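# Tuck chair under desk and park cart in bay

## Task

Roll the office chair fully beneath the desk so it ends upright with every wheel on the floor; park the utility cart in the yellow-taped bay with all four wheels inside the tape and none touching it; keep the desk near its original spot with its load still on top and nothing hanging over its edges; the robot must not tip over or be left leaning; finally release everything and back away.

## Robot and tools

Robot: TidyBot++, a mobile base 0.54 m long, 0.50 m wide and 0.38 m tall on four powered casters, carrying one seven-joint arm with a two-finger gripper. The shoulder sits 0.12 m ahead of the base centre at 0.68 m height. Segments: upper arm 0.42 m, forearm 0.31 m, hand 0.31 m. The arm starts folded, hand pointing down, poking up to 0.08 m beyond the base front. Cameras: base_camera (644x364, fixed on the base) and wrist_camera (644x476 fisheye, looking along the hand).

Frames: the base frame has its origin on the floor below the base centre, x ahead, y to the left, z up, metres. hand_pose is reported in it: the point between the finger pads, its z axis running out along the fingers, its y axis the opening direction. The odometry frame is the base frame as it was when the scene began; base_odometry (x, y in metres, heading in rad, left positive, -3.142 to 3.142) counts wheel turns only, so slip looks like travel. base_tilt gives forward and right lean in degrees.

move: one action per call. Keys:
- base: an object with any of translate_m (forward positive, -2 to 2 m), strafe_m (left positive, -2 to 2 m), rotate_rad (counter-clockwise from above positive, -6.3 to 6.3 rad). All are relative offsets from where the base last reported itself, measured along the base axes at the start of the command; translate and strafe together drive a straight line to that point.
- joints: absolute targets by name: joint_1_rad (any angle; positive turns the arm clockwise seen from above, opposite to heading), joint_2_rad (-2.249 to 2.249, 0 upper arm vertical, positive leans forward), joint_3_rad (any), joint_4_rad (-2.579 to 2.579 elbow, 0 straight), joint_5_rad (any), joint_6_rad (-2.099 to 2.099 wrist), joint_7_rad (any; at 1.57 with hand down, fingers open left/right), gripper_pos (0 fully open, about 85 mm gap, to 1 fully closed). Radians. Continuous joints take the short way; turn far in steps under half a turn.
- target: an absolute hand pose as one list of seven numbers [x, y, z, qw, qx, qy, qz], metres in the base frame, same form as hand_pose. With target, joints may only contain gripper_pos.
- speeds: per-action caps: translate_m and strafe_m 0.05 to 0.5 m/s (give one of them for a combined drive), rotate_rad 0.1 to 1.57 rad/s.
- cameras: list of base_camera, wrist_camera or all; [] for none; omitted means all.
- blocking: true/omitted waits until everything rests; false returns after about 0.5 s while motion continues. A later move replaces only the targets it names.
A move with no action just reports state and images. Unknown keys make a call invalid; out-of-range values get it refused. A refusal, or an unrequested stop, cancels the rest of that reply's move, wait and finished_scene calls.

wait(seconds 0 to 10, cameras): lets time pass without new commands; returns early once motions settle. stop(cameras): brakes all running motions; braked joints may keep pressing on contacts. zoom_image(camera, region [x0, y0, x1, y1] in pixels, at most 504x504): enlarges part of that camera's latest image. read_manual(section "licences"): licence text only. finished_scene(scene = current scene number): ends the scene irrevocably; the goal must hold with the robot idle.

Result lines: base_status, joint_status, hand_status show "done", "moving", "off_target" (rested short, may still push), "contact_stop" or "time_out" (stopped on its own, target dropped), "not_followed" (a built-in check withheld arm targets; also "joint command not followed"/"pose unreachable" with "cause:"), "torque_fault", "limit_stop_at_motor_heat". The move line summarises the worst status. hand_pose is the measured hand; hand_target is where the joint targets would put it. motor_effort gives percent of maximum per motor, peak in brackets. on_its_own lists uncommanded behaviour; ARM HIT flags the arm striking the base or itself; MOTOR HOT and OVER-TEMPERATURE FAULT flag heating. pictures names the image order.

Practical notes: hand targets usually land within about 3 cm; correct by adding (wanted minus measured) to the last target. To keep a hand still, resend hand_target, not hand_pose. Loads make the arm sag. Base "done" only means the wheels turned; a blocked base can report done while short. Base moves end after 14 s; any action after 15 s.

Avoid: touching furniture at driving speed (slow to near 0.05 m/s before contact, even when pushing on purpose); snagging the raised arm above about 0.6 m while the base moves, sideways swings with the arm stretched, or reaching far from fold over nearby furniture, all of which can topple the robot; driving the arm into things (torque faults freeze the arm for 10 s); squeezing or twisting hard on a grasped part that rests on something; releasing parts still moving; dropping the desk's load. Between replies the simulation keeps running, so a non-blocking move continues while you think.

Each tool is called as name([rows], argument=value, ...), one row to a line, values as JSON.

## Session

move()

Scene clock: 0.00 s.
base_odometry: x=+0.000 y=+0.000 heading=+0.000
base_tilt: forward=-0.1 right=+0.5
base_status: not commanded
joint_positions: joint_1_rad=+0.019 joint_2_rad=-0.347 joint_3_rad=+3.163 joint_4_rad=-2.534 joint_5_rad=+0.039 joint_6_rad=-0.909 joint_7_rad=+1.553 gripper_pos=+0.000
joint_status: not commanded
motor_effort: joint_1_rad=+0 joint_2_rad=-1 joint_3_rad=+0 joint_4_rad=+14 joint_5_rad=+0 joint_6_rad=+0 joint_7_rad=+1
hand_pose: x=+0.2468 y=-0.0124 z=+0.5852 quat_wxyz=(+0.012, +1.000, -0.017, +0.023) (m; base frame)
hand_target: x=+0.2479 y=-0.0124 z=+0.5857 quat_wxyz=(+0.012, +0.999, -0.017, +0.024) (m; base frame)
hand_status: not commanded
pictures: base_camera, wrist_camera

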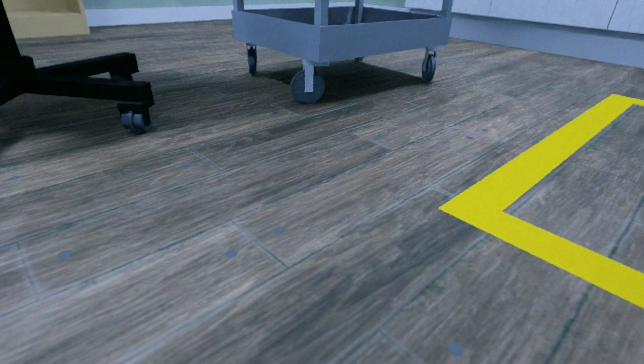

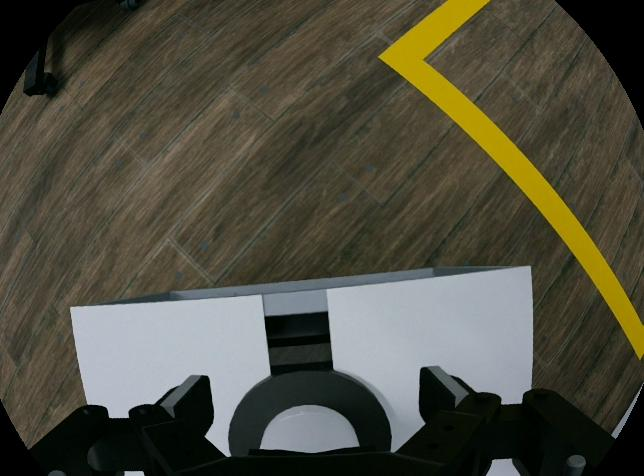

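move(joints={"joint_6_rad":0.35})

move(joints={"joint_1_rad":-1.0}, cameras=["wrist_camera"])

move(joints={"joint_1_rad":1.0}, cameras=["wrist_camera"])

Scene clock: 10.40 s.
move: done
base_odometry: x=+0.000 y=+0.000 heading=+0.000
base_tilt: forward=+0.0 right=+0.4
base_status: not commanded
joint_positions: joint_1_rad=+0.019 joint_2_rad=-0.348 joint_3_rad=+3.163 joint_4_rad=-2.534 joint_5_rad=+0.039 joint_6_rad=+0.303 joint_7_rad=+1.553 gripper_pos=+0.000
joint_status: all done
motor_effort: joint_1_rad=+0(1) joint_2_rad=-6(7) joint_3_rad=+0(1) joint_4_rad=+18(19) joint_5_rad=+0(1) joint_6_rad=+8(9) joint_7_rad=+1(1)
hand_pose: x=+0.5287 y=-0.0119 z=+0.8003 quat_wxyz=(+0.010, +0.809, -0.007, +0.588) (m; base frame)
hand_target: x=+0.5334 y=-0.0117 z=+0.8155 quat_wxyz=(+0.009, +0.794, -0.006, +0.608) (m; base frame)
hand_status: not commanded
pictures: base_camera, wrist_camera

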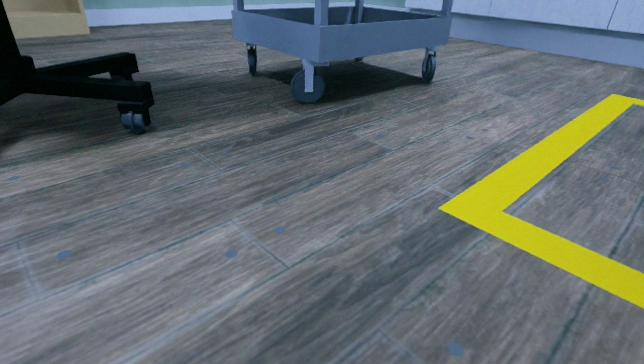

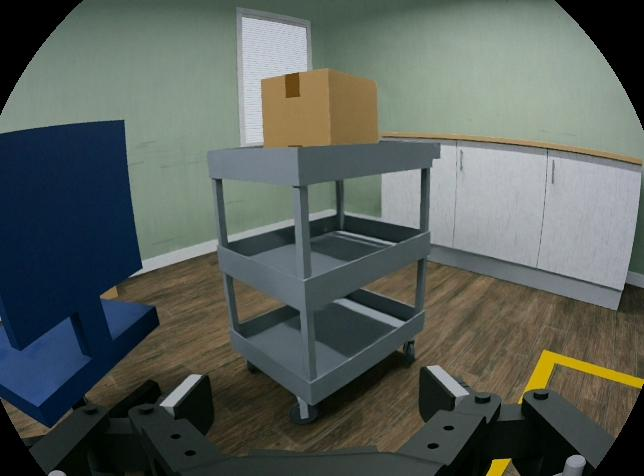

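Scene clock: 12.70 s.
move: done
base_odometry: x=+0.000 y=+0.000 heading=+0.000
base_tilt: forward=-0.1 right=+0.4
base_status: not commanded
joint_positions: joint_1_rad=-0.977 joint_2_rad=-0.348 joint_3_rad=+3.163 joint_4_rad=-2.534 joint_5_rad=+0.039 joint_6_rad=+0.303 joint_7_rad=+1.553 gripper_pos=+0.000
joint_status: all done
motor_effort: joint_1_rad=+0(2) joint_2_rad=-6(7) joint_3_rad=+0(1) joint_4_rad=+18(19) joint_5_rad=+0(1) joint_6_rad=+8(9) joint_7_rad=+1(1)
hand_pose: x=+0.3518 y=+0.3374 z=+0.8005 quat_wxyz=(-0.273, +0.713, +0.380, +0.522) (m; base frame)
hand_target: x=+0.3462 y=+0.3468 z=+0.8155 quat_wxyz=(-0.288, +0.696, +0.382, +0.535) (m; base frame)
hand_status: not commanded
pictures: wrist_camera

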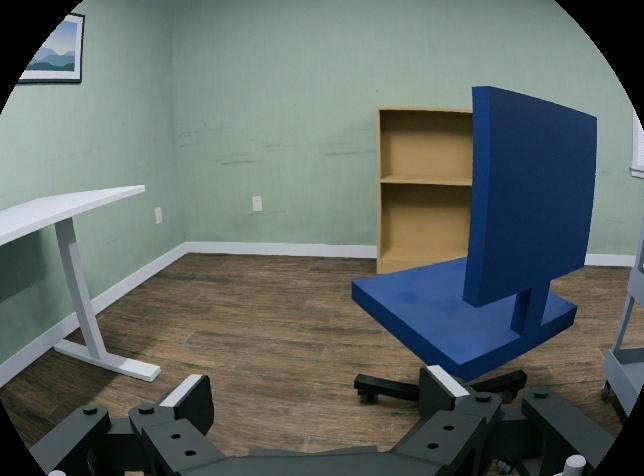

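Scene clock: 15.80 s.
move: done
base_odometry: x=+0.000 y=+0.000 heading=+0.000
base_tilt: forward=-0.1 right=+0.4
base_status: not commanded
joint_positions: joint_1_rad=+0.977 joint_2_rad=-0.348 joint_3_rad=+3.163 joint_4_rad=-2.534 joint_5_rad=+0.039 joint_6_rad=+0.304 joint_7_rad=+1.553 gripper_pos=+0.000
joint_status: all done
motor_effort: joint_1_rad=+0(2) joint_2_rad=-6(7) joint_3_rad=+0(1) joint_4_rad=+19(19) joint_5_rad=+0(1) joint_6_rad=+8(9) joint_7_rad=+1(1)
hand_pose: x=+0.3449 y=-0.3421 z=+0.8006 quat_wxyz=(+0.280, +0.714, -0.379, +0.518) (m; base frame)
hand_target: x=+0.3398 y=-0.3509 z=+0.8155 quat_wxyz=(+0.295, +0.697, -0.380, +0.532) (m; base frame)
hand_status: not commanded
pictures: wrist_camera

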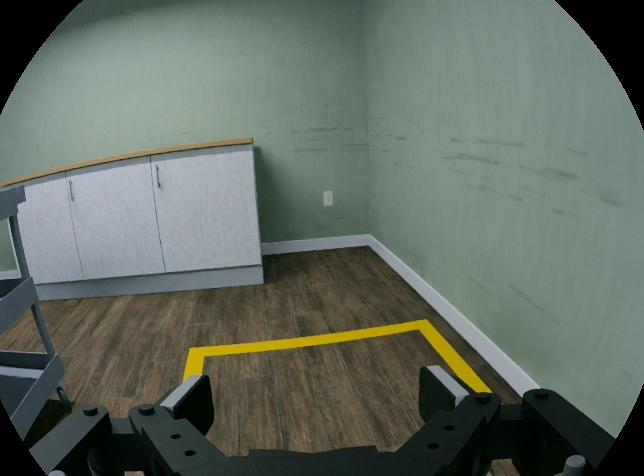

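move(joints={"joint_1_rad":-1.9}, cameras=["wrist_camera"])

move(joints={"joint_1_rad":-0.6}, base={"rotate_rad":0.7})

Scene clock: 69.23 s.
move: done
base_odometry: x=+0.000 y=+0.000 heading=+0.000
base_tilt: forward=-0.1 right=+0.4
base_status: not commanded
joint_positions: joint_1_rad=-1.877 joint_2_rad=-0.348 joint_3_rad=+3.163 joint_4_rad=-2.534 joint_5_rad=+0.039 joint_6_rad=+0.304 joint_7_rad=+1.553 gripper_pos=+0.000
joint_status: all done
motor_effort: joint_1_rad=+0(2) joint_2_rad=-6(7) joint_3_rad=+0(1) joint_4_rad=+18(19) joint_5_rad=+0(1) joint_6_rad=+8(9) joint_7_rad=+0(1)
hand_pose: x=-0.0007 y=+0.3921 z=+0.8007 quat_wxyz=(-0.473, +0.477, +0.652, +0.351) (m; base frame)
hand_target: x=-0.0114 y=+0.3936 z=+0.8155 quat_wxyz=(-0.492, +0.461, +0.646, +0.357) (m; base frame)
hand_status: not commanded
pictures: wrist_camera

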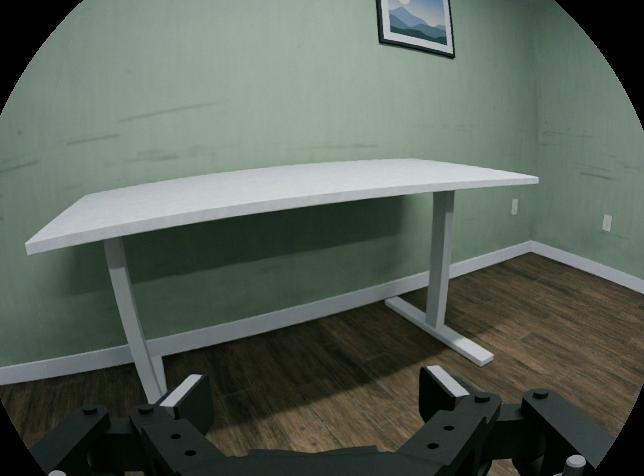

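Scene clock: 71.80 s.
move: done
base_odometry: x=+0.000 y=+0.000 heading=+0.699
base_tilt: forward=-0.1 right=+0.5
base_status: done
joint_positions: joint_1_rad=-0.623 joint_2_rad=-0.347 joint_3_rad=+3.163 joint_4_rad=-2.534 joint_5_rad=+0.039 joint_6_rad=+0.305 joint_7_rad=+1.553 gripper_pos=+0.000
joint_status: all done
motor_effort: joint_1_rad=+0(2) joint_2_rad=-5(8) joint_3_rad=+0(1) joint_4_rad=+19(20) joint_5_rad=+0(1) joint_6_rad=+8(9) joint_7_rad=+1(1)
hand_pose: x=+0.4544 y=+0.2358 z=+0.8008 quat_wxyz=(-0.177, +0.769, +0.248, +0.562) (m; base frame)
hand_target: x=+0.4633 y=+0.2309 z=+0.8155 quat_wxyz=(-0.176, +0.758, +0.236, +0.582) (m; base frame)
hand_status: not commanded
pictures: base_camera, wrist_camera

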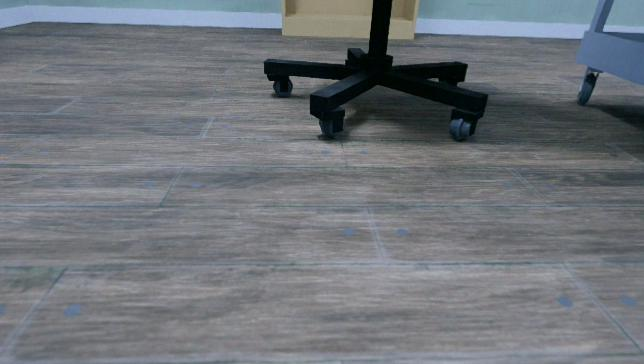

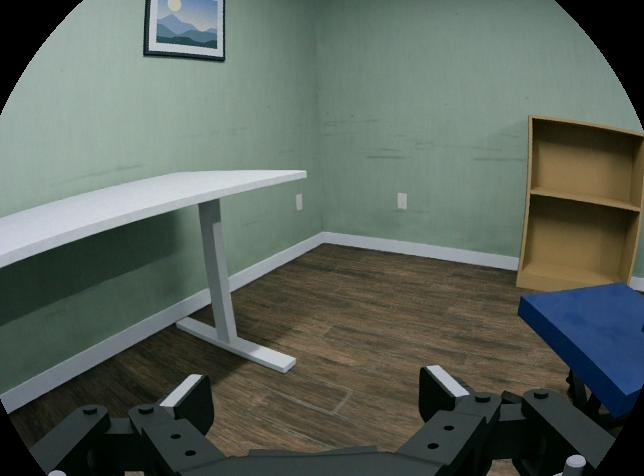

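move(joints={"joint_1_rad":0.2,"gripper_pos":1}, base={"translate_m":0.592,"strafe_m":-0.695,"rotate_rad":0.55})

Scene clock: 151.17 s.
move: done
base_odometry: x=+0.900 y=-0.151 heading=+1.250
base_tilt: forward=-0.1 right=+0.5
base_status: done
joint_positions: joint_1_rad=+0.179 joint_2_rad=-0.347 joint_3_rad=+3.162 joint_4_rad=-2.534 joint_5_rad=+0.039 joint_6_rad=+0.305 joint_7_rad=+1.553 gripper_pos=+0.999
joint_status: all done
motor_effort: joint_1_rad=+0(3) joint_2_rad=-6(7) joint_3_rad=+0(2) joint_4_rad=+18(19) joint_5_rad=+0(1) joint_6_rad=+8(9) joint_7_rad=+1(1)
hand_pose: x=+0.5218 y=-0.0769 z=+0.8009 quat_wxyz=(+0.057, +0.805, -0.071, +0.587) (m; base frame)
hand_target: x=+0.5246 y=-0.0861 z=+0.8155 quat_wxyz=(+0.064, +0.790, -0.078, +0.605) (m; base frame)
hand_status: not commanded
pictures: base_camera, wrist_camera

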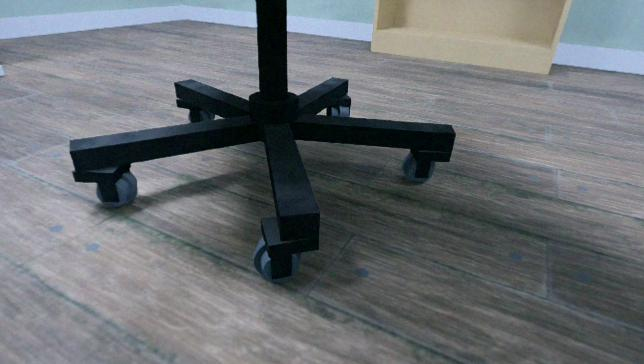

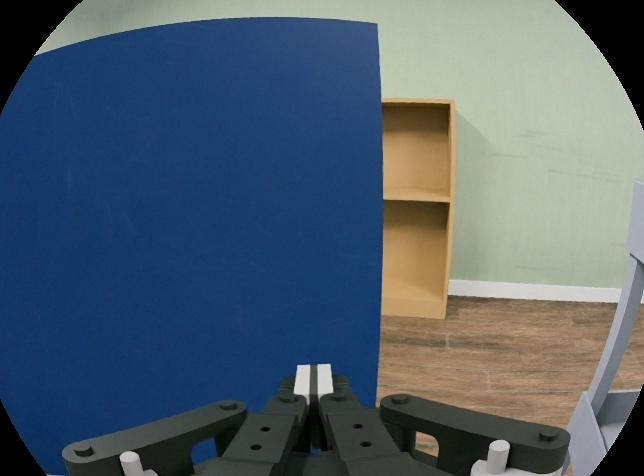

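move(base={"translate_m":0.35}, speeds={"translate_m":0.1})

Scene clock: 159.13 s.
move: done
base_odometry: x=+1.011 y=+0.181 heading=+1.250
base_tilt: forward=+0.0 right=+0.4
base_status: done
joint_positions: joint_1_rad=+0.245 joint_2_rad=-0.355 joint_3_rad=+3.221 joint_4_rad=-2.542 joint_5_rad=+0.039 joint_6_rad=+0.310 joint_7_rad=+1.553 gripper_pos=+0.999
joint_status: not commanded
motor_effort: joint_1_rad=-7(13) joint_2_rad=-4(7) joint_3_rad=-8(14) joint_4_rad=+20(26) joint_5_rad=+2(6) joint_6_rad=+9(12) joint_7_rad=+1(1)
hand_pose: x=+0.5070 y=-0.1263 z=+0.8011 quat_wxyz=(+0.084, +0.797, -0.125, +0.585) (m; base frame)
hand_target: x=+0.5246 y=-0.0861 z=+0.8155 quat_wxyz=(+0.064, +0.790, -0.078, +0.605) (m; base frame)
hand_status: not commanded
pictures: base_camera, wrist_camera

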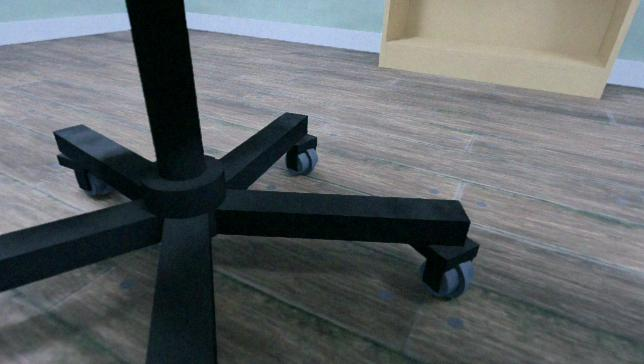

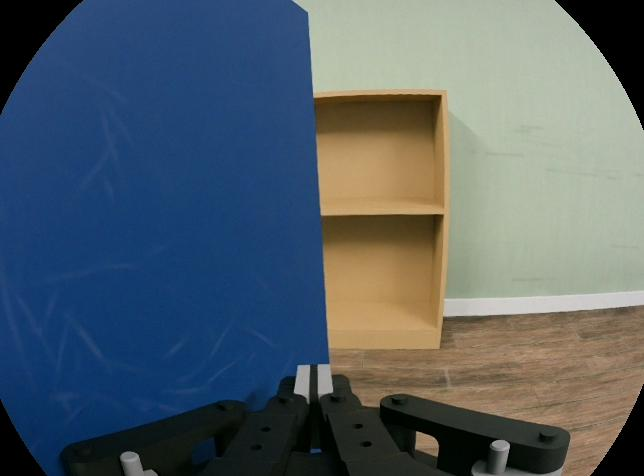

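move(base={"translate_m":-0.22,"strafe_m":-0.05,"rotate_rad":0.5}, joints={"joint_1_rad":0.55,"joint_3_rad":3.163})

move(base={"translate_m":0.4}, speeds={"translate_m":0.1})

Scene clock: 181.93 s.
move: done
base_odometry: x=+0.989 y=-0.044 heading=+1.751
base_tilt: forward=-0.1 right=+0.4
base_status: done
joint_positions: joint_1_rad=+0.527 joint_2_rad=-0.351 joint_3_rad=+3.171 joint_4_rad=-2.541 joint_5_rad=+0.039 joint_6_rad=+0.312 joint_7_rad=+1.553 gripper_pos=+0.999
joint_status: all done
motor_effort: joint_1_rad=+0(11) joint_2_rad=-6(8) joint_3_rad=-1(12) joint_4_rad=+19(20) joint_5_rad=+0(5) joint_6_rad=+8(9) joint_7_rad=+1(2)
hand_pose: x=+0.4682 y=-0.2118 z=+0.8002 quat_wxyz=(+0.159, +0.778, -0.213, +0.569) (m; base frame)
hand_target: x=+0.4704 y=-0.2200 z=+0.8155 quat_wxyz=(+0.169, +0.764, -0.214, +0.584) (m; base frame)
hand_status: not commanded
pictures: base_camera, wrist_camera

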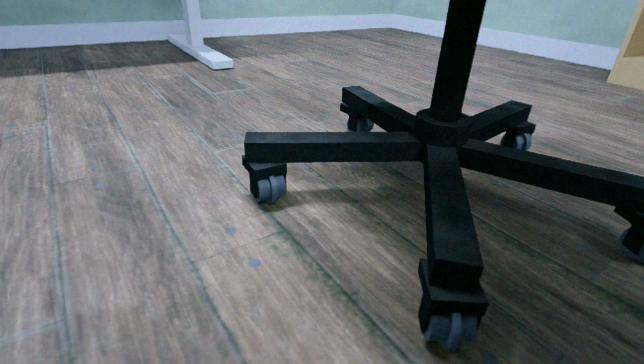

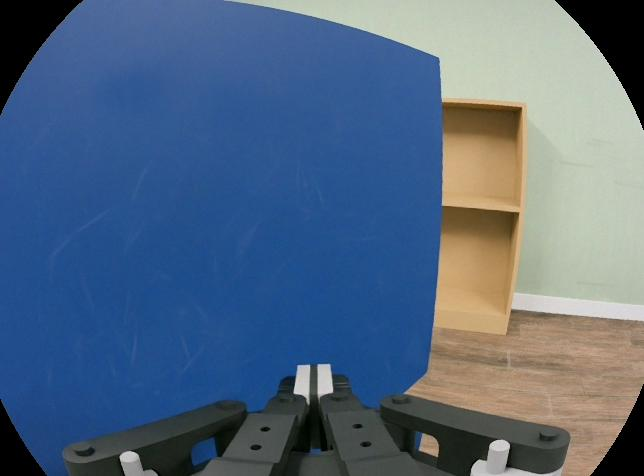

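Scene clock: 186.47 s.
move: done
base_odometry: x=+0.917 y=+0.350 heading=+1.751
base_tilt: forward=-0.1 right=+0.5
base_status: done
joint_positions: joint_1_rad=+0.583 joint_2_rad=-0.362 joint_3_rad=+3.194 joint_4_rad=-2.556 joint_5_rad=+0.039 joint_6_rad=+0.313 joint_7_rad=+1.553 gripper_pos=+0.999
joint_status: not commanded
motor_effort: joint_1_rad=-3(11) joint_2_rad=-3(7) joint_3_rad=-3(12) joint_4_rad=+21(28) joint_5_rad=+1(5) joint_6_rad=+9(12) joint_7_rad=+0(1)
hand_pose: x=+0.4461 y=-0.2357 z=+0.7969 quat_wxyz=(+0.177, +0.770, -0.245, +0.562) (m; base frame)
hand_target: x=+0.4704 y=-0.2200 z=+0.8155 quat_wxyz=(+0.169, +0.764, -0.214, +0.584) (m; base frame)
hand_status: not commanded
pictures: base_camera, wrist_camera

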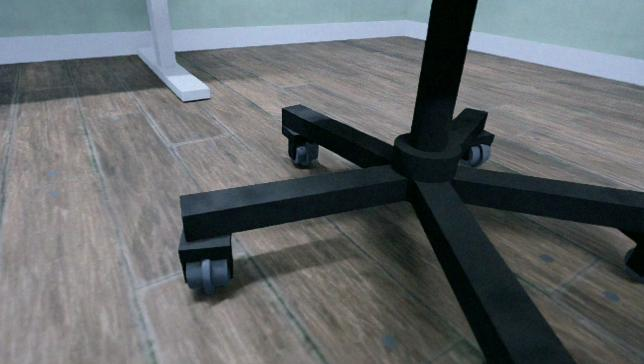

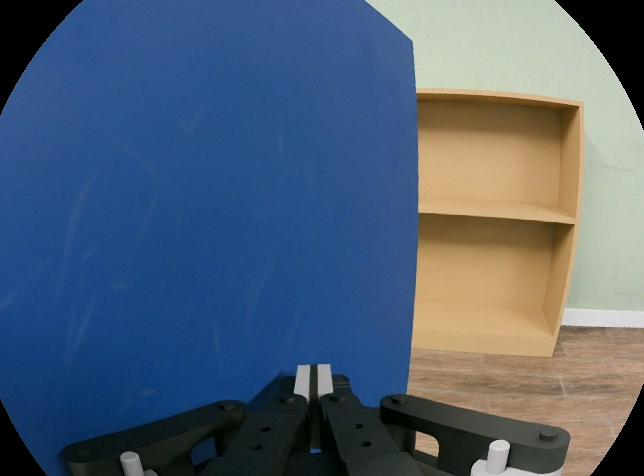

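move(base={"translate_m":-0.22,"strafe_m":-0.12,"rotate_rad":0.15}, joints={"joint_1_rad":0.45,"joint_3_rad":3.163})

move(base={"translate_m":0.65}, speeds={"translate_m":0.12})

Scene clock: 213.47 s.
move: done
base_odometry: x=+1.075 y=+0.155 heading=+1.901
base_tilt: forward=-0.1 right=+0.5
base_status: done
joint_positions: joint_1_rad=+0.467 joint_2_rad=-0.353 joint_3_rad=+3.166 joint_4_rad=-2.551 joint_5_rad=+0.038 joint_6_rad=+0.314 joint_7_rad=+1.553 gripper_pos=+0.999
joint_status: all done
motor_effort: joint_1_rad=+0(9) joint_2_rad=-5(9) joint_3_rad=-1(10) joint_4_rad=+18(21) joint_5_rad=+1(4) joint_6_rad=+8(10) joint_7_rad=+1(1)
hand_pose: x=+0.4787 y=-0.1868 z=+0.7958 quat_wxyz=(+0.140, +0.787, -0.187, +0.571) (m; base frame)
hand_target: x=+0.4906 y=-0.1838 z=+0.8155 quat_wxyz=(+0.139, +0.774, -0.176, +0.592) (m; base frame)
hand_status: not commanded
pictures: base_camera, wrist_camera

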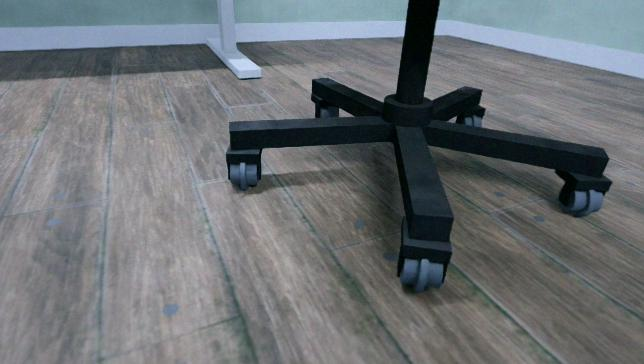

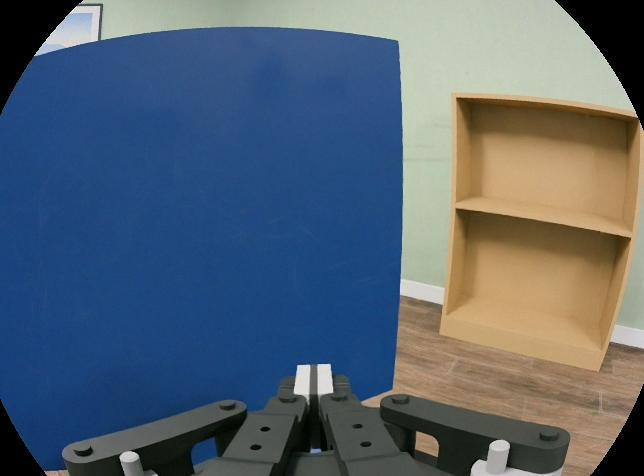

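Scene clock: 219.43 s.
move: done
base_odometry: x=+0.864 y=+0.770 heading=+1.901
base_tilt: forward=-0.1 right=+0.5
base_status: done
joint_positions: joint_1_rad=+0.487 joint_2_rad=-0.361 joint_3_rad=+3.208 joint_4_rad=-2.557 joint_5_rad=+0.038 joint_6_rad=+0.313 joint_7_rad=+1.553 gripper_pos=+0.999
joint_status: not commanded
motor_effort: joint_1_rad=-7(11) joint_2_rad=-4(7) joint_3_rad=-8(11) joint_4_rad=+20(30) joint_5_rad=+3(5) joint_6_rad=+9(13) joint_7_rad=+1(1)
hand_pose: x=+0.4642 y=-0.2084 z=+0.7956 quat_wxyz=(+0.151, +0.780, -0.215, +0.568) (m; base frame)
hand_target: x=+0.4906 y=-0.1838 z=+0.8155 quat_wxyz=(+0.139, +0.774, -0.176, +0.592) (m; base frame)
hand_status: not commanded
pictures: base_camera, wrist_camera

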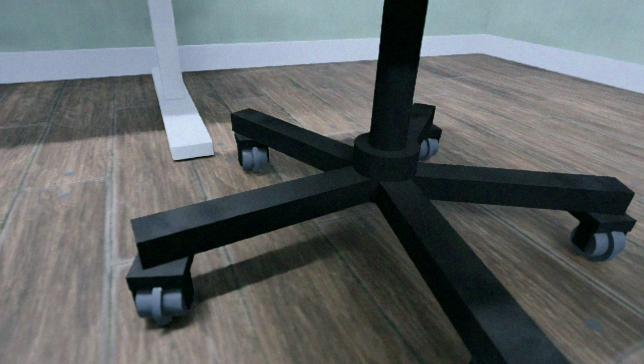

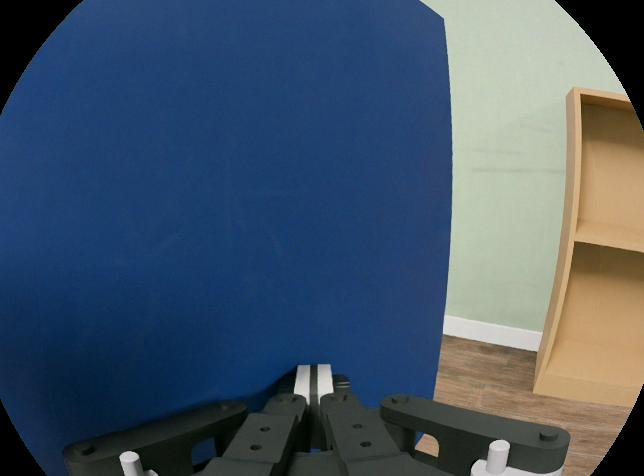

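move(base={"translate_m":-0.21,"strafe_m":-0.55}, cameras=[])

move(base={"translate_m":0.77,"strafe_m":-0.37,"rotate_rad":2.03}, joints={"joint_1_rad":0})

move(base={"translate_m":-0.14,"strafe_m":-0.42})

Scene clock: 249.47 s.
move: done
base_odometry: x=+1.453 y=+0.750 heading=+1.901
base_tilt: forward=-0.1 right=+0.4
base_status: done
joint_positions: joint_1_rad=+0.463 joint_2_rad=-0.359 joint_3_rad=+3.166 joint_4_rad=-2.556 joint_5_rad=+0.038 joint_6_rad=+0.313 joint_7_rad=+1.553 gripper_pos=+0.999
joint_status: not commanded
motor_effort: joint_1_rad=+0(7) joint_2_rad=-5(7) joint_3_rad=+0(7) joint_4_rad=+19(22) joint_5_rad=+0(3) joint_6_rad=+8(10) joint_7_rad=+1(1)
hand_pose: x=+0.4775 y=-0.1845 z=+0.7955 quat_wxyz=(+0.139, +0.787, -0.186, +0.571) (m; base frame)
hand_target: x=+0.4906 y=-0.1838 z=+0.8155 quat_wxyz=(+0.139, +0.774, -0.176, +0.592) (m; base frame)
hand_status: not commanded
pictures: none
No camera images: "cameras" was empty.

Scene clock: 252.90 s.
move: done
base_odometry: x=+1.553 y=+1.598 heading=-2.351
base_tilt: forward=-0.1 right=+0.4
base_status: done
joint_positions: joint_1_rad=+0.019 joint_2_rad=-0.357 joint_3_rad=+3.166 joint_4_rad=-2.556 joint_5_rad=+0.038 joint_6_rad=+0.313 joint_7_rad=+1.553 gripper_pos=+0.999
joint_status: all done
motor_effort: joint_1_rad=+0(2) joint_2_rad=-6(7) joint_3_rad=+0(1) joint_4_rad=+18(20) joint_5_rad=+0(1) joint_6_rad=+8(9) joint_7_rad=+0(1)
hand_pose: x=+0.5224 y=-0.0129 z=+0.7952 quat_wxyz=(+0.010, +0.809, -0.008, +0.588) (m; base frame)
hand_target: x=+0.5336 y=-0.0038 z=+0.8155 quat_wxyz=(+0.004, +0.794, +0.001, +0.608) (m; base frame)
hand_status: not commanded
pictures: base_camera, wrist_camera

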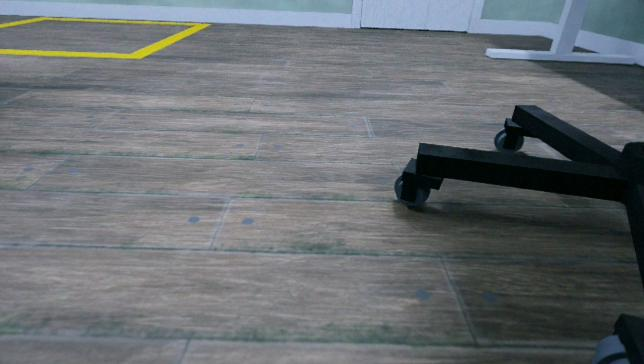

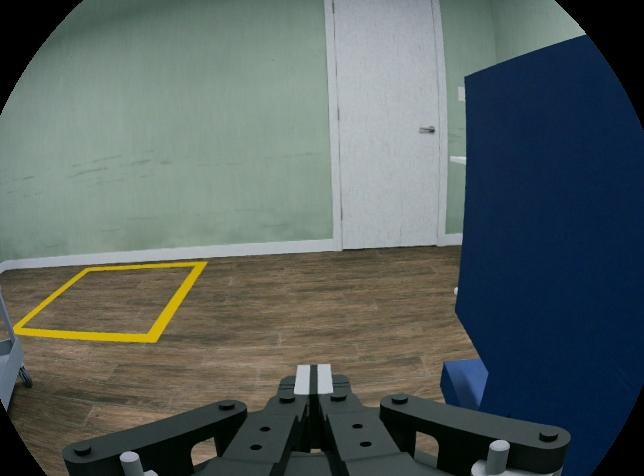

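Scene clock: 255.03 s.
move: done
base_odometry: x=+1.353 y=+1.993 heading=-2.352
base_tilt: forward=+0.0 right=+0.5
base_status: done
joint_positions: joint_1_rad=+0.019 joint_2_rad=-0.357 joint_3_rad=+3.166 joint_4_rad=-2.556 joint_5_rad=+0.038 joint_6_rad=+0.313 joint_7_rad=+1.553 gripper_pos=+0.999
joint_status: not commanded
motor_effort: joint_1_rad=+1(1) joint_2_rad=-5(7) joint_3_rad=+0(2) joint_4_rad=+18(19) joint_5_rad=+0(1) joint_6_rad=+8(9) joint_7_rad=+1(1)
hand_pose: x=+0.5224 y=-0.0128 z=+0.7950 quat_wxyz=(+0.010, +0.809, -0.008, +0.587) (m; base frame)
hand_target: x=+0.5336 y=-0.0038 z=+0.8155 quat_wxyz=(+0.004, +0.794, +0.001, +0.608) (m; base frame)
hand_status: not commanded
pictures: base_camera, wrist_camera

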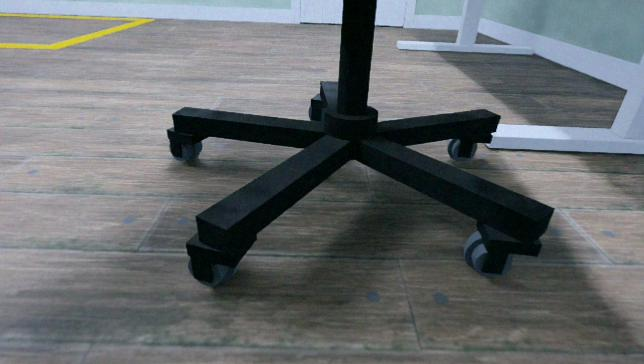

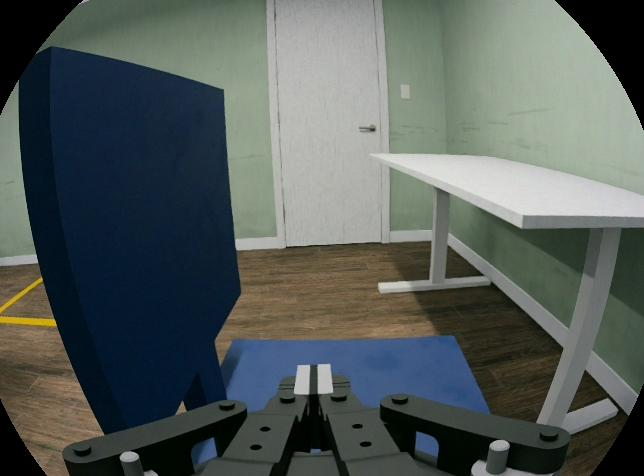

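move(base={"translate_m":0.65}, speeds={"translate_m":0.1})

Scene clock: 277.83 s.
move: done
base_odometry: x=+0.896 y=+1.532 heading=-2.352
base_tilt: forward=-0.1 right=+0.5
base_status: done
joint_positions: joint_1_rad=+0.019 joint_2_rad=-0.352 joint_3_rad=+3.166 joint_4_rad=-2.555 joint_5_rad=+0.038 joint_6_rad=+0.313 joint_7_rad=+1.553 gripper_pos=+0.999
joint_status: not commanded
motor_effort: joint_1_rad=+0(1) joint_2_rad=-5(8) joint_3_rad=+0(1) joint_4_rad=+18(20) joint_5_rad=+0(1) joint_6_rad=+8(9) joint_7_rad=+1(1)
hand_pose: x=+0.5232 y=-0.0128 z=+0.7934 quat_wxyz=(+0.010, +0.810, -0.008, +0.586) (m; base frame)
hand_target: x=+0.5336 y=-0.0038 z=+0.8155 quat_wxyz=(+0.004, +0.794, +0.001, +0.608) (m; base frame)
hand_status: not commanded
pictures: base_camera, wrist_camera

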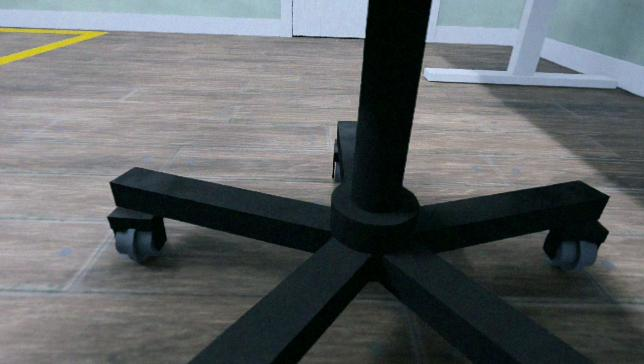

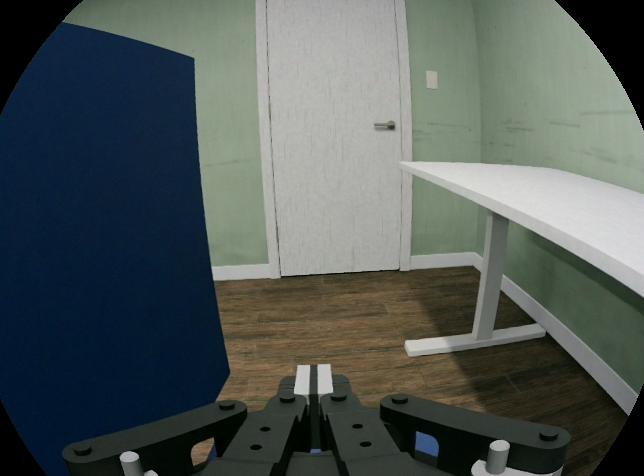

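move(base={"translate_m":0.3}, speeds={"translate_m":0.1})

move(base={"translate_m":-0.5})

Scene clock: 297.60 s.
move: done
base_odometry: x=+0.684 y=+1.319 heading=-2.352
base_tilt: forward=-0.1 right=+0.5
base_status: done
joint_positions: joint_1_rad=+0.019 joint_2_rad=-0.349 joint_3_rad=+3.166 joint_4_rad=-2.554 joint_5_rad=+0.038 joint_6_rad=+0.313 joint_7_rad=+1.553 gripper_pos=+0.999
joint_status: not commanded
motor_effort: joint_1_rad=+0(1) joint_2_rad=-6(8) joint_3_rad=+0(1) joint_4_rad=+18(20) joint_5_rad=+0(1) joint_6_rad=+7(9) joint_7_rad=+0(1)
hand_pose: x=+0.5238 y=-0.0128 z=+0.7926 quat_wxyz=(+0.010, +0.811, -0.008, +0.585) (m; base frame)
hand_target: x=+0.5336 y=-0.0038 z=+0.8155 quat_wxyz=(+0.004, +0.794, +0.001, +0.608) (m; base frame)
hand_status: not commanded
pictures: base_camera, wrist_camera

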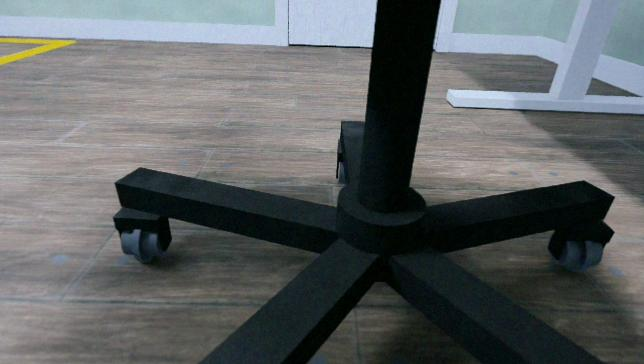

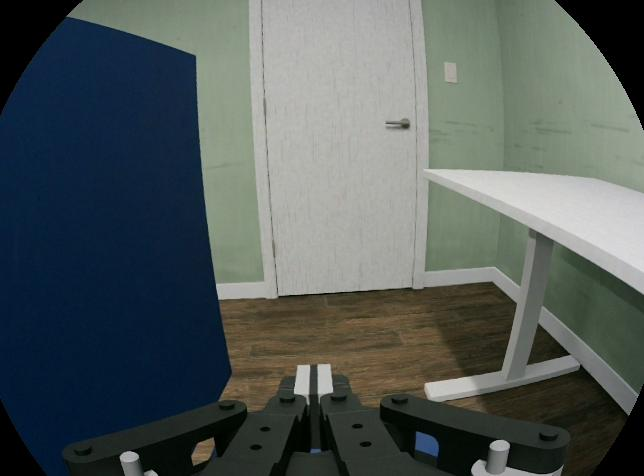

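Scene clock: 299.73 s.
move: done
base_odometry: x=+1.036 y=+1.674 heading=-2.351
base_tilt: forward=-0.1 right=+0.4
base_status: done
joint_positions: joint_1_rad=+0.018 joint_2_rad=-0.351 joint_3_rad=+3.165 joint_4_rad=-2.552 joint_5_rad=+0.038 joint_6_rad=+0.313 joint_7_rad=+1.553 gripper_pos=+0.999
joint_status: not commanded
motor_effort: joint_1_rad=+0(2) joint_2_rad=-5(9) joint_3_rad=+0(3) joint_4_rad=+18(20) joint_5_rad=-1(1) joint_6_rad=+8(9) joint_7_rad=+1(1)
hand_pose: x=+0.5242 y=-0.0122 z=+0.7949 quat_wxyz=(+0.009, +0.810, -0.007, +0.587) (m; base frame)
hand_target: x=+0.5336 y=-0.0038 z=+0.8155 quat_wxyz=(+0.004, +0.794, +0.001, +0.608) (m; base frame)
hand_status: not commanded
pictures: base_camera, wrist_camera

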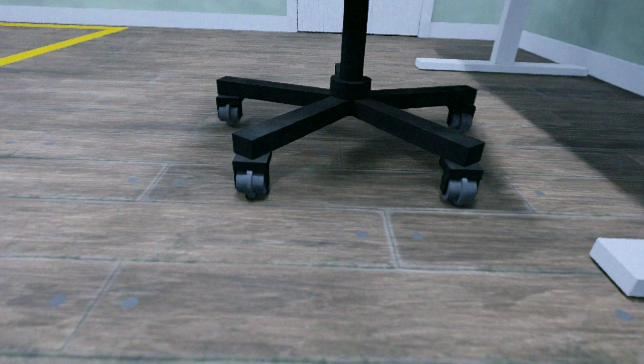

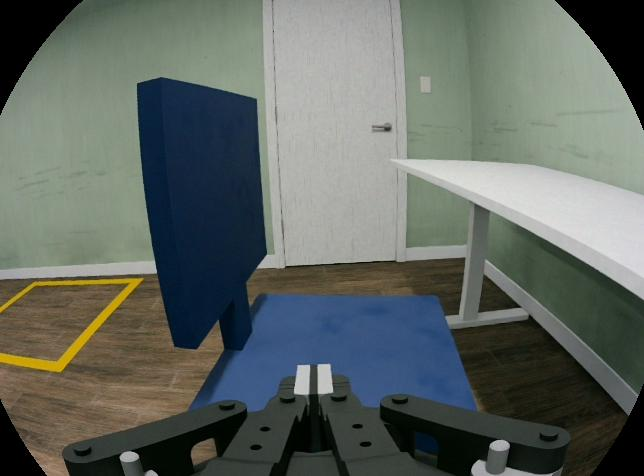

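move(base={"translate_m":0.68}, speeds={"translate_m":0.12}, cameras=[])

move(base={"translate_m":-0.5})

Scene clock: 325.23 s.
move: done
base_odometry: x=+0.557 y=+1.191 heading=-2.351
base_tilt: forward=-0.1 right=+0.5
base_status: done
joint_positions: joint_1_rad=+0.018 joint_2_rad=-0.348 joint_3_rad=+3.165 joint_4_rad=-2.552 joint_5_rad=+0.038 joint_6_rad=+0.313 joint_7_rad=+1.553 gripper_pos=+0.999
joint_status: not commanded
motor_effort: joint_1_rad=+0(1) joint_2_rad=-6(9) joint_3_rad=+0(1) joint_4_rad=+18(20) joint_5_rad=+0(1) joint_6_rad=+8(9) joint_7_rad=+0(1)
hand_pose: x=+0.5247 y=-0.0120 z=+0.7936 quat_wxyz=(+0.009, +0.811, -0.007, +0.585) (m; base frame)
hand_target: x=+0.5336 y=-0.0038 z=+0.8155 quat_wxyz=(+0.004, +0.794, +0.001, +0.608) (m; base frame)
hand_status: not commanded
pictures: none
No camera images: "cameras" was empty.

Scene clock: 327.37 s.
move: done
base_odometry: x=+0.909 y=+1.546 heading=-2.350
base_tilt: forward=-0.1 right=+0.5
base_status: done
joint_positions: joint_1_rad=+0.017 joint_2_rad=-0.351 joint_3_rad=+3.165 joint_4_rad=-2.550 joint_5_rad=+0.038 joint_6_rad=+0.313 joint_7_rad=+1.553 gripper_pos=+0.999
joint_status: not commanded
motor_effort: joint_1_rad=+0(1) joint_2_rad=-6(9) joint_3_rad=+0(1) joint_4_rad=+18(20) joint_5_rad=+0(1) joint_6_rad=+8(9) joint_7_rad=+0(1)
hand_pose: x=+0.5246 y=-0.0118 z=+0.7956 quat_wxyz=(+0.009, +0.809, -0.007, +0.587) (m; base frame)
hand_target: x=+0.5336 y=-0.0038 z=+0.8155 quat_wxyz=(+0.004, +0.794, +0.001, +0.608) (m; base frame)
hand_status: not commanded
pictures: base_camera, wrist_camera

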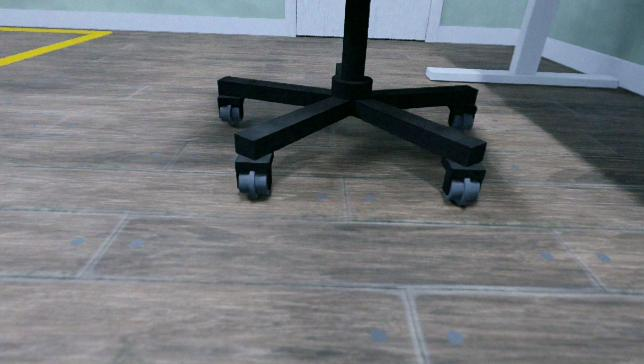

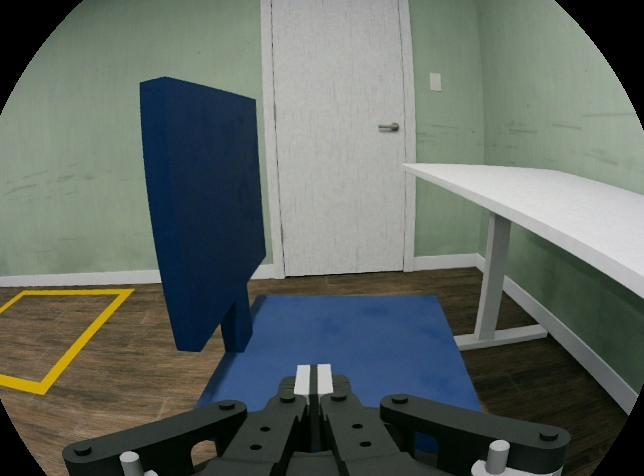

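move(base={"translate_m":0.29,"strafe_m":0.766}, cameras=[])

move(base={"translate_m":0.73,"strafe_m":0.116,"rotate_rad":-1.577})

Scene clock: 345.17 s.
move: done
base_odometry: x=+1.250 y=+0.801 heading=-2.350
base_tilt: forward=-0.1 right=+0.5
base_status: done
joint_positions: joint_1_rad=+0.017 joint_2_rad=-0.351 joint_3_rad=+3.165 joint_4_rad=-2.550 joint_5_rad=+0.038 joint_6_rad=+0.313 joint_7_rad=+1.553 gripper_pos=+0.999
joint_status: not commanded
motor_effort: joint_1_rad=+0(1) joint_2_rad=-6(7) joint_3_rad=+0(1) joint_4_rad=+19(19) joint_5_rad=+0(1) joint_6_rad=+8(9) joint_7_rad=+0(1)
hand_pose: x=+0.5246 y=-0.0117 z=+0.7956 quat_wxyz=(+0.009, +0.809, -0.007, +0.587) (m; base frame)
hand_target: x=+0.5336 y=-0.0038 z=+0.8155 quat_wxyz=(+0.004, +0.794, +0.001, +0.608) (m; base frame)
hand_status: not commanded
pictures: none
No camera images: "cameras" was empty.

Scene clock: 348.03 s.
move: done
base_odometry: x=+0.820 y=+0.200 heading=+2.355
base_tilt: forward=-0.1 right=+0.5
base_status: done
joint_positions: joint_1_rad=+0.017 joint_2_rad=-0.351 joint_3_rad=+3.165 joint_4_rad=-2.550 joint_5_rad=+0.038 joint_6_rad=+0.313 joint_7_rad=+1.553 gripper_pos=+0.999
joint_status: not commanded
motor_effort: joint_1_rad=+0(1) joint_2_rad=-6(7) joint_3_rad=+0(1) joint_4_rad=+18(20) joint_5_rad=+0(1) joint_6_rad=+9(9) joint_7_rad=+0(1)
hand_pose: x=+0.5246 y=-0.0117 z=+0.7957 quat_wxyz=(+0.009, +0.809, -0.007, +0.587) (m; base frame)
hand_target: x=+0.5336 y=-0.0038 z=+0.8155 quat_wxyz=(+0.004, +0.794, +0.001, +0.608) (m; base frame)
hand_status: not commanded
pictures: base_camera, wrist_camera

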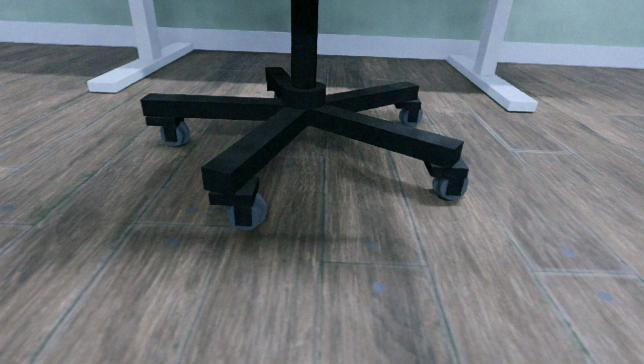

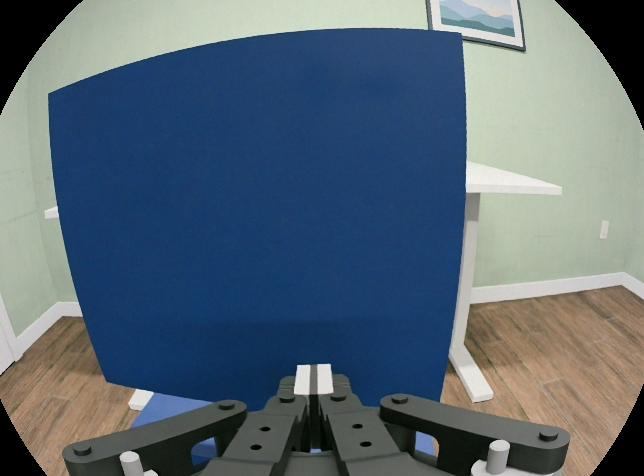

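move(base={"strafe_m":0.15,"rotate_rad":-0.15}, cameras=[])

move(base={"translate_m":0.38}, speeds={"translate_m":0.1})

Scene clock: 364.30 s.
move: done
base_odometry: x=+0.713 y=+0.094 heading=+2.204
base_tilt: forward=-0.1 right=+0.4
base_status: done
joint_positions: joint_1_rad=+0.016 joint_2_rad=-0.351 joint_3_rad=+3.162 joint_4_rad=-2.550 joint_5_rad=+0.038 joint_6_rad=+0.313 joint_7_rad=+1.553 gripper_pos=+0.999
joint_status: not commanded
motor_effort: joint_1_rad=+0(1) joint_2_rad=-5(7) joint_3_rad=+0(2) joint_4_rad=+19(19) joint_5_rad=+0(1) joint_6_rad=+8(9) joint_7_rad=+0(1)
hand_pose: x=+0.5246 y=-0.0103 z=+0.7957 quat_wxyz=(+0.008, +0.809, -0.005, +0.587) (m; base frame)
hand_target: x=+0.5336 y=-0.0038 z=+0.8155 quat_wxyz=(+0.004, +0.794, +0.001, +0.608) (m; base frame)
hand_status: not commanded
pictures: none
No camera images: "cameras" was empty.

Scene clock: 368.63 s.
move: done
base_odometry: x=+0.488 y=+0.401 heading=+2.204
base_tilt: forward=-0.1 right=+0.5
base_status: done
joint_positions: joint_1_rad=+0.015 joint_2_rad=-0.362 joint_3_rad=+3.170 joint_4_rad=-2.558 joint_5_rad=+0.038 joint_6_rad=+0.314 joint_7_rad=+1.553 gripper_pos=+0.999
joint_status: not commanded
motor_effort: joint_1_rad=-1(4) joint_2_rad=-2(6) joint_3_rad=-2(4) joint_4_rad=+22(28) joint_5_rad=+1(2) joint_6_rad=+10(12) joint_7_rad=+0(1)
hand_pose: x=+0.5214 y=-0.0130 z=+0.7959 quat_wxyz=(+0.009, +0.808, -0.009, +0.589) (m; base frame)
hand_target: x=+0.5336 y=-0.0038 z=+0.8155 quat_wxyz=(+0.004, +0.794, +0.001, +0.608) (m; base frame)
hand_status: not commanded
pictures: base_camera, wrist_camera

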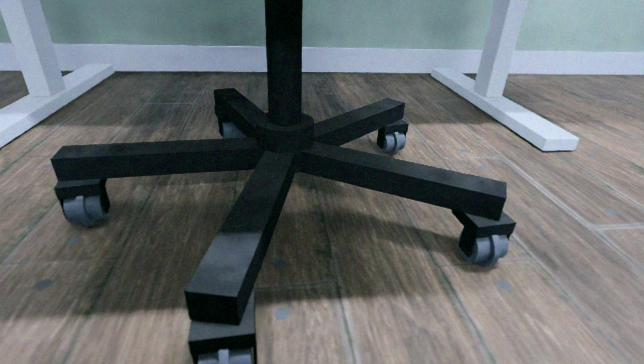

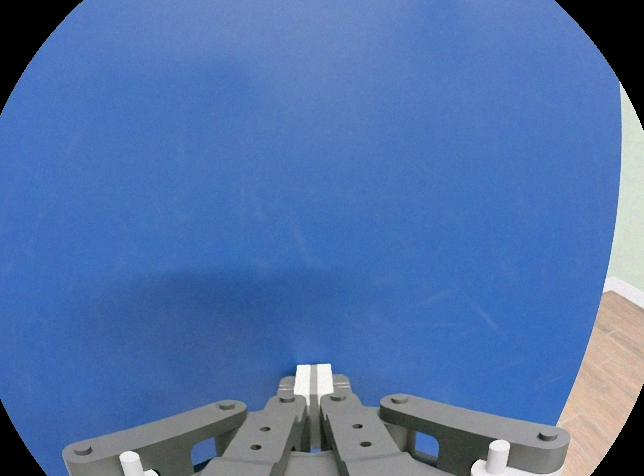

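move(base={"translate_m":0.2}, speeds={"translate_m":0.08})

Scene clock: 377.13 s.
move: done
base_odometry: x=+0.370 y=+0.562 heading=+2.204
base_tilt: forward=-0.1 right=+0.5
base_status: done
joint_positions: joint_1_rad=+0.015 joint_2_rad=-0.370 joint_3_rad=+3.178 joint_4_rad=-2.565 joint_5_rad=+0.038 joint_6_rad=+0.314 joint_7_rad=+1.553 gripper_pos=+0.999
joint_status: not commanded
motor_effort: joint_1_rad=-3(5) joint_2_rad=-1(5) joint_3_rad=-4(6) joint_4_rad=+22(29) joint_5_rad=+2(3) joint_6_rad=+9(13) joint_7_rad=+1(1)
hand_pose: x=+0.5184 y=-0.0162 z=+0.7956 quat_wxyz=(+0.010, +0.808, -0.013, +0.589) (m; base frame)
hand_target: x=+0.5336 y=-0.0038 z=+0.8155 quat_wxyz=(+0.004, +0.794, +0.001, +0.608) (m; base frame)
hand_status: not commanded
pictures: base_camera, wrist_camera

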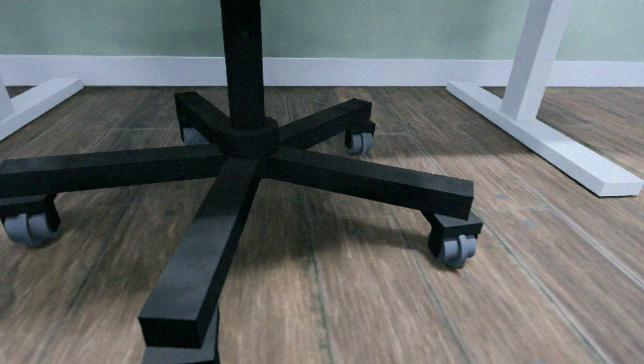

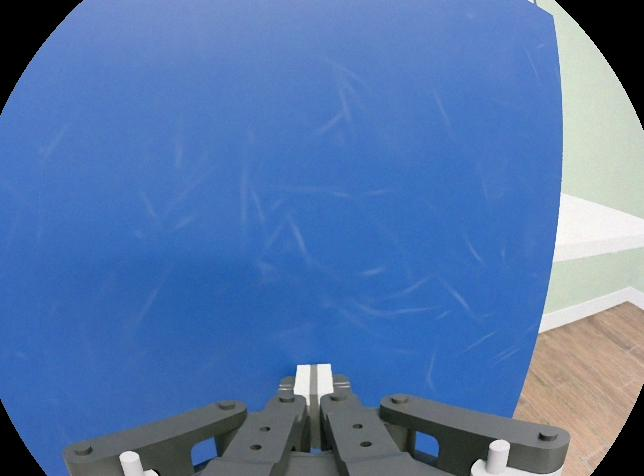

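move(base={"translate_m":-0.05,"strafe_m":0.07}, cameras=[])

move(base={"translate_m":0.2}, speeds={"translate_m":0.08})

Scene clock: 383.80 s.
move: done
base_odometry: x=+0.343 y=+0.480 heading=+2.204
base_tilt: forward=-0.1 right=+0.4
base_status: done
joint_positions: joint_1_rad=+0.011 joint_2_rad=-0.353 joint_3_rad=+3.168 joint_4_rad=-2.557 joint_5_rad=+0.038 joint_6_rad=+0.314 joint_7_rad=+1.553 gripper_pos=+0.999
joint_status: not commanded
motor_effort: joint_1_rad=+0(4) joint_2_rad=-6(7) joint_3_rad=+0(5) joint_4_rad=+18(21) joint_5_rad=+0(2) joint_6_rad=+8(9) joint_7_rad=+0(1)
hand_pose: x=+0.5228 y=-0.0106 z=+0.7935 quat_wxyz=(+0.008, +0.810, -0.006, +0.586) (m; base frame)
hand_target: x=+0.5336 y=-0.0038 z=+0.8155 quat_wxyz=(+0.004, +0.794, +0.001, +0.608) (m; base frame)
hand_status: not commanded
pictures: none
No camera images: "cameras" was empty.

Scene clock: 387.07 s.
move: done
base_odometry: x=+0.225 y=+0.640 heading=+2.204
base_tilt: forward=-0.2 right=+0.4
base_status: done
joint_positions: joint_1_rad=-0.016 joint_2_rad=-0.404 joint_3_rad=+3.132 joint_4_rad=-2.615 joint_5_rad=+0.038 joint_6_rad=+0.312 joint_7_rad=+1.553 gripper_pos=+0.999
joint_status: not commanded
motor_effort: joint_1_rad=+5(8) joint_2_rad=+6(14) joint_3_rad=+5(9) joint_4_rad=+30(40) joint_5_rad=-2(4) joint_6_rad=+12(16) joint_7_rad=+0(1)
hand_pose: x=+0.5001 y=+0.0147 z=+0.7806 quat_wxyz=(-0.005, +0.813, +0.022, +0.582) (m; base frame)
hand_target: x=+0.5336 y=-0.0038 z=+0.8155 quat_wxyz=(+0.004, +0.794, +0.001, +0.608) (m; base frame)
hand_status: not commanded
pictures: base_camera, wrist_camera

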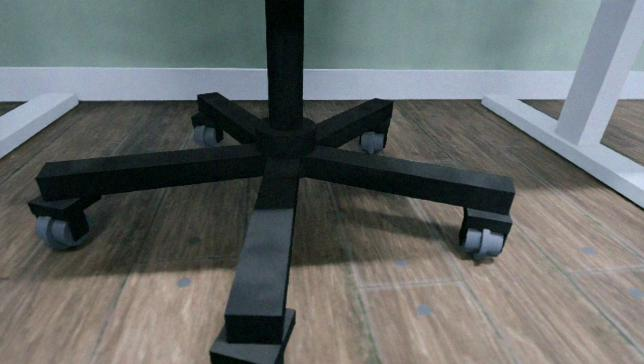

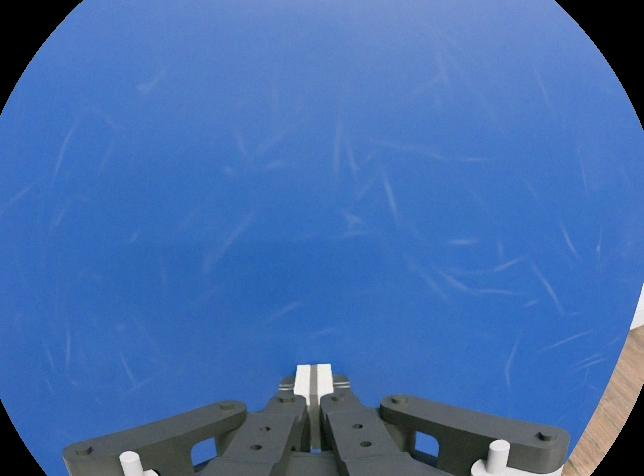

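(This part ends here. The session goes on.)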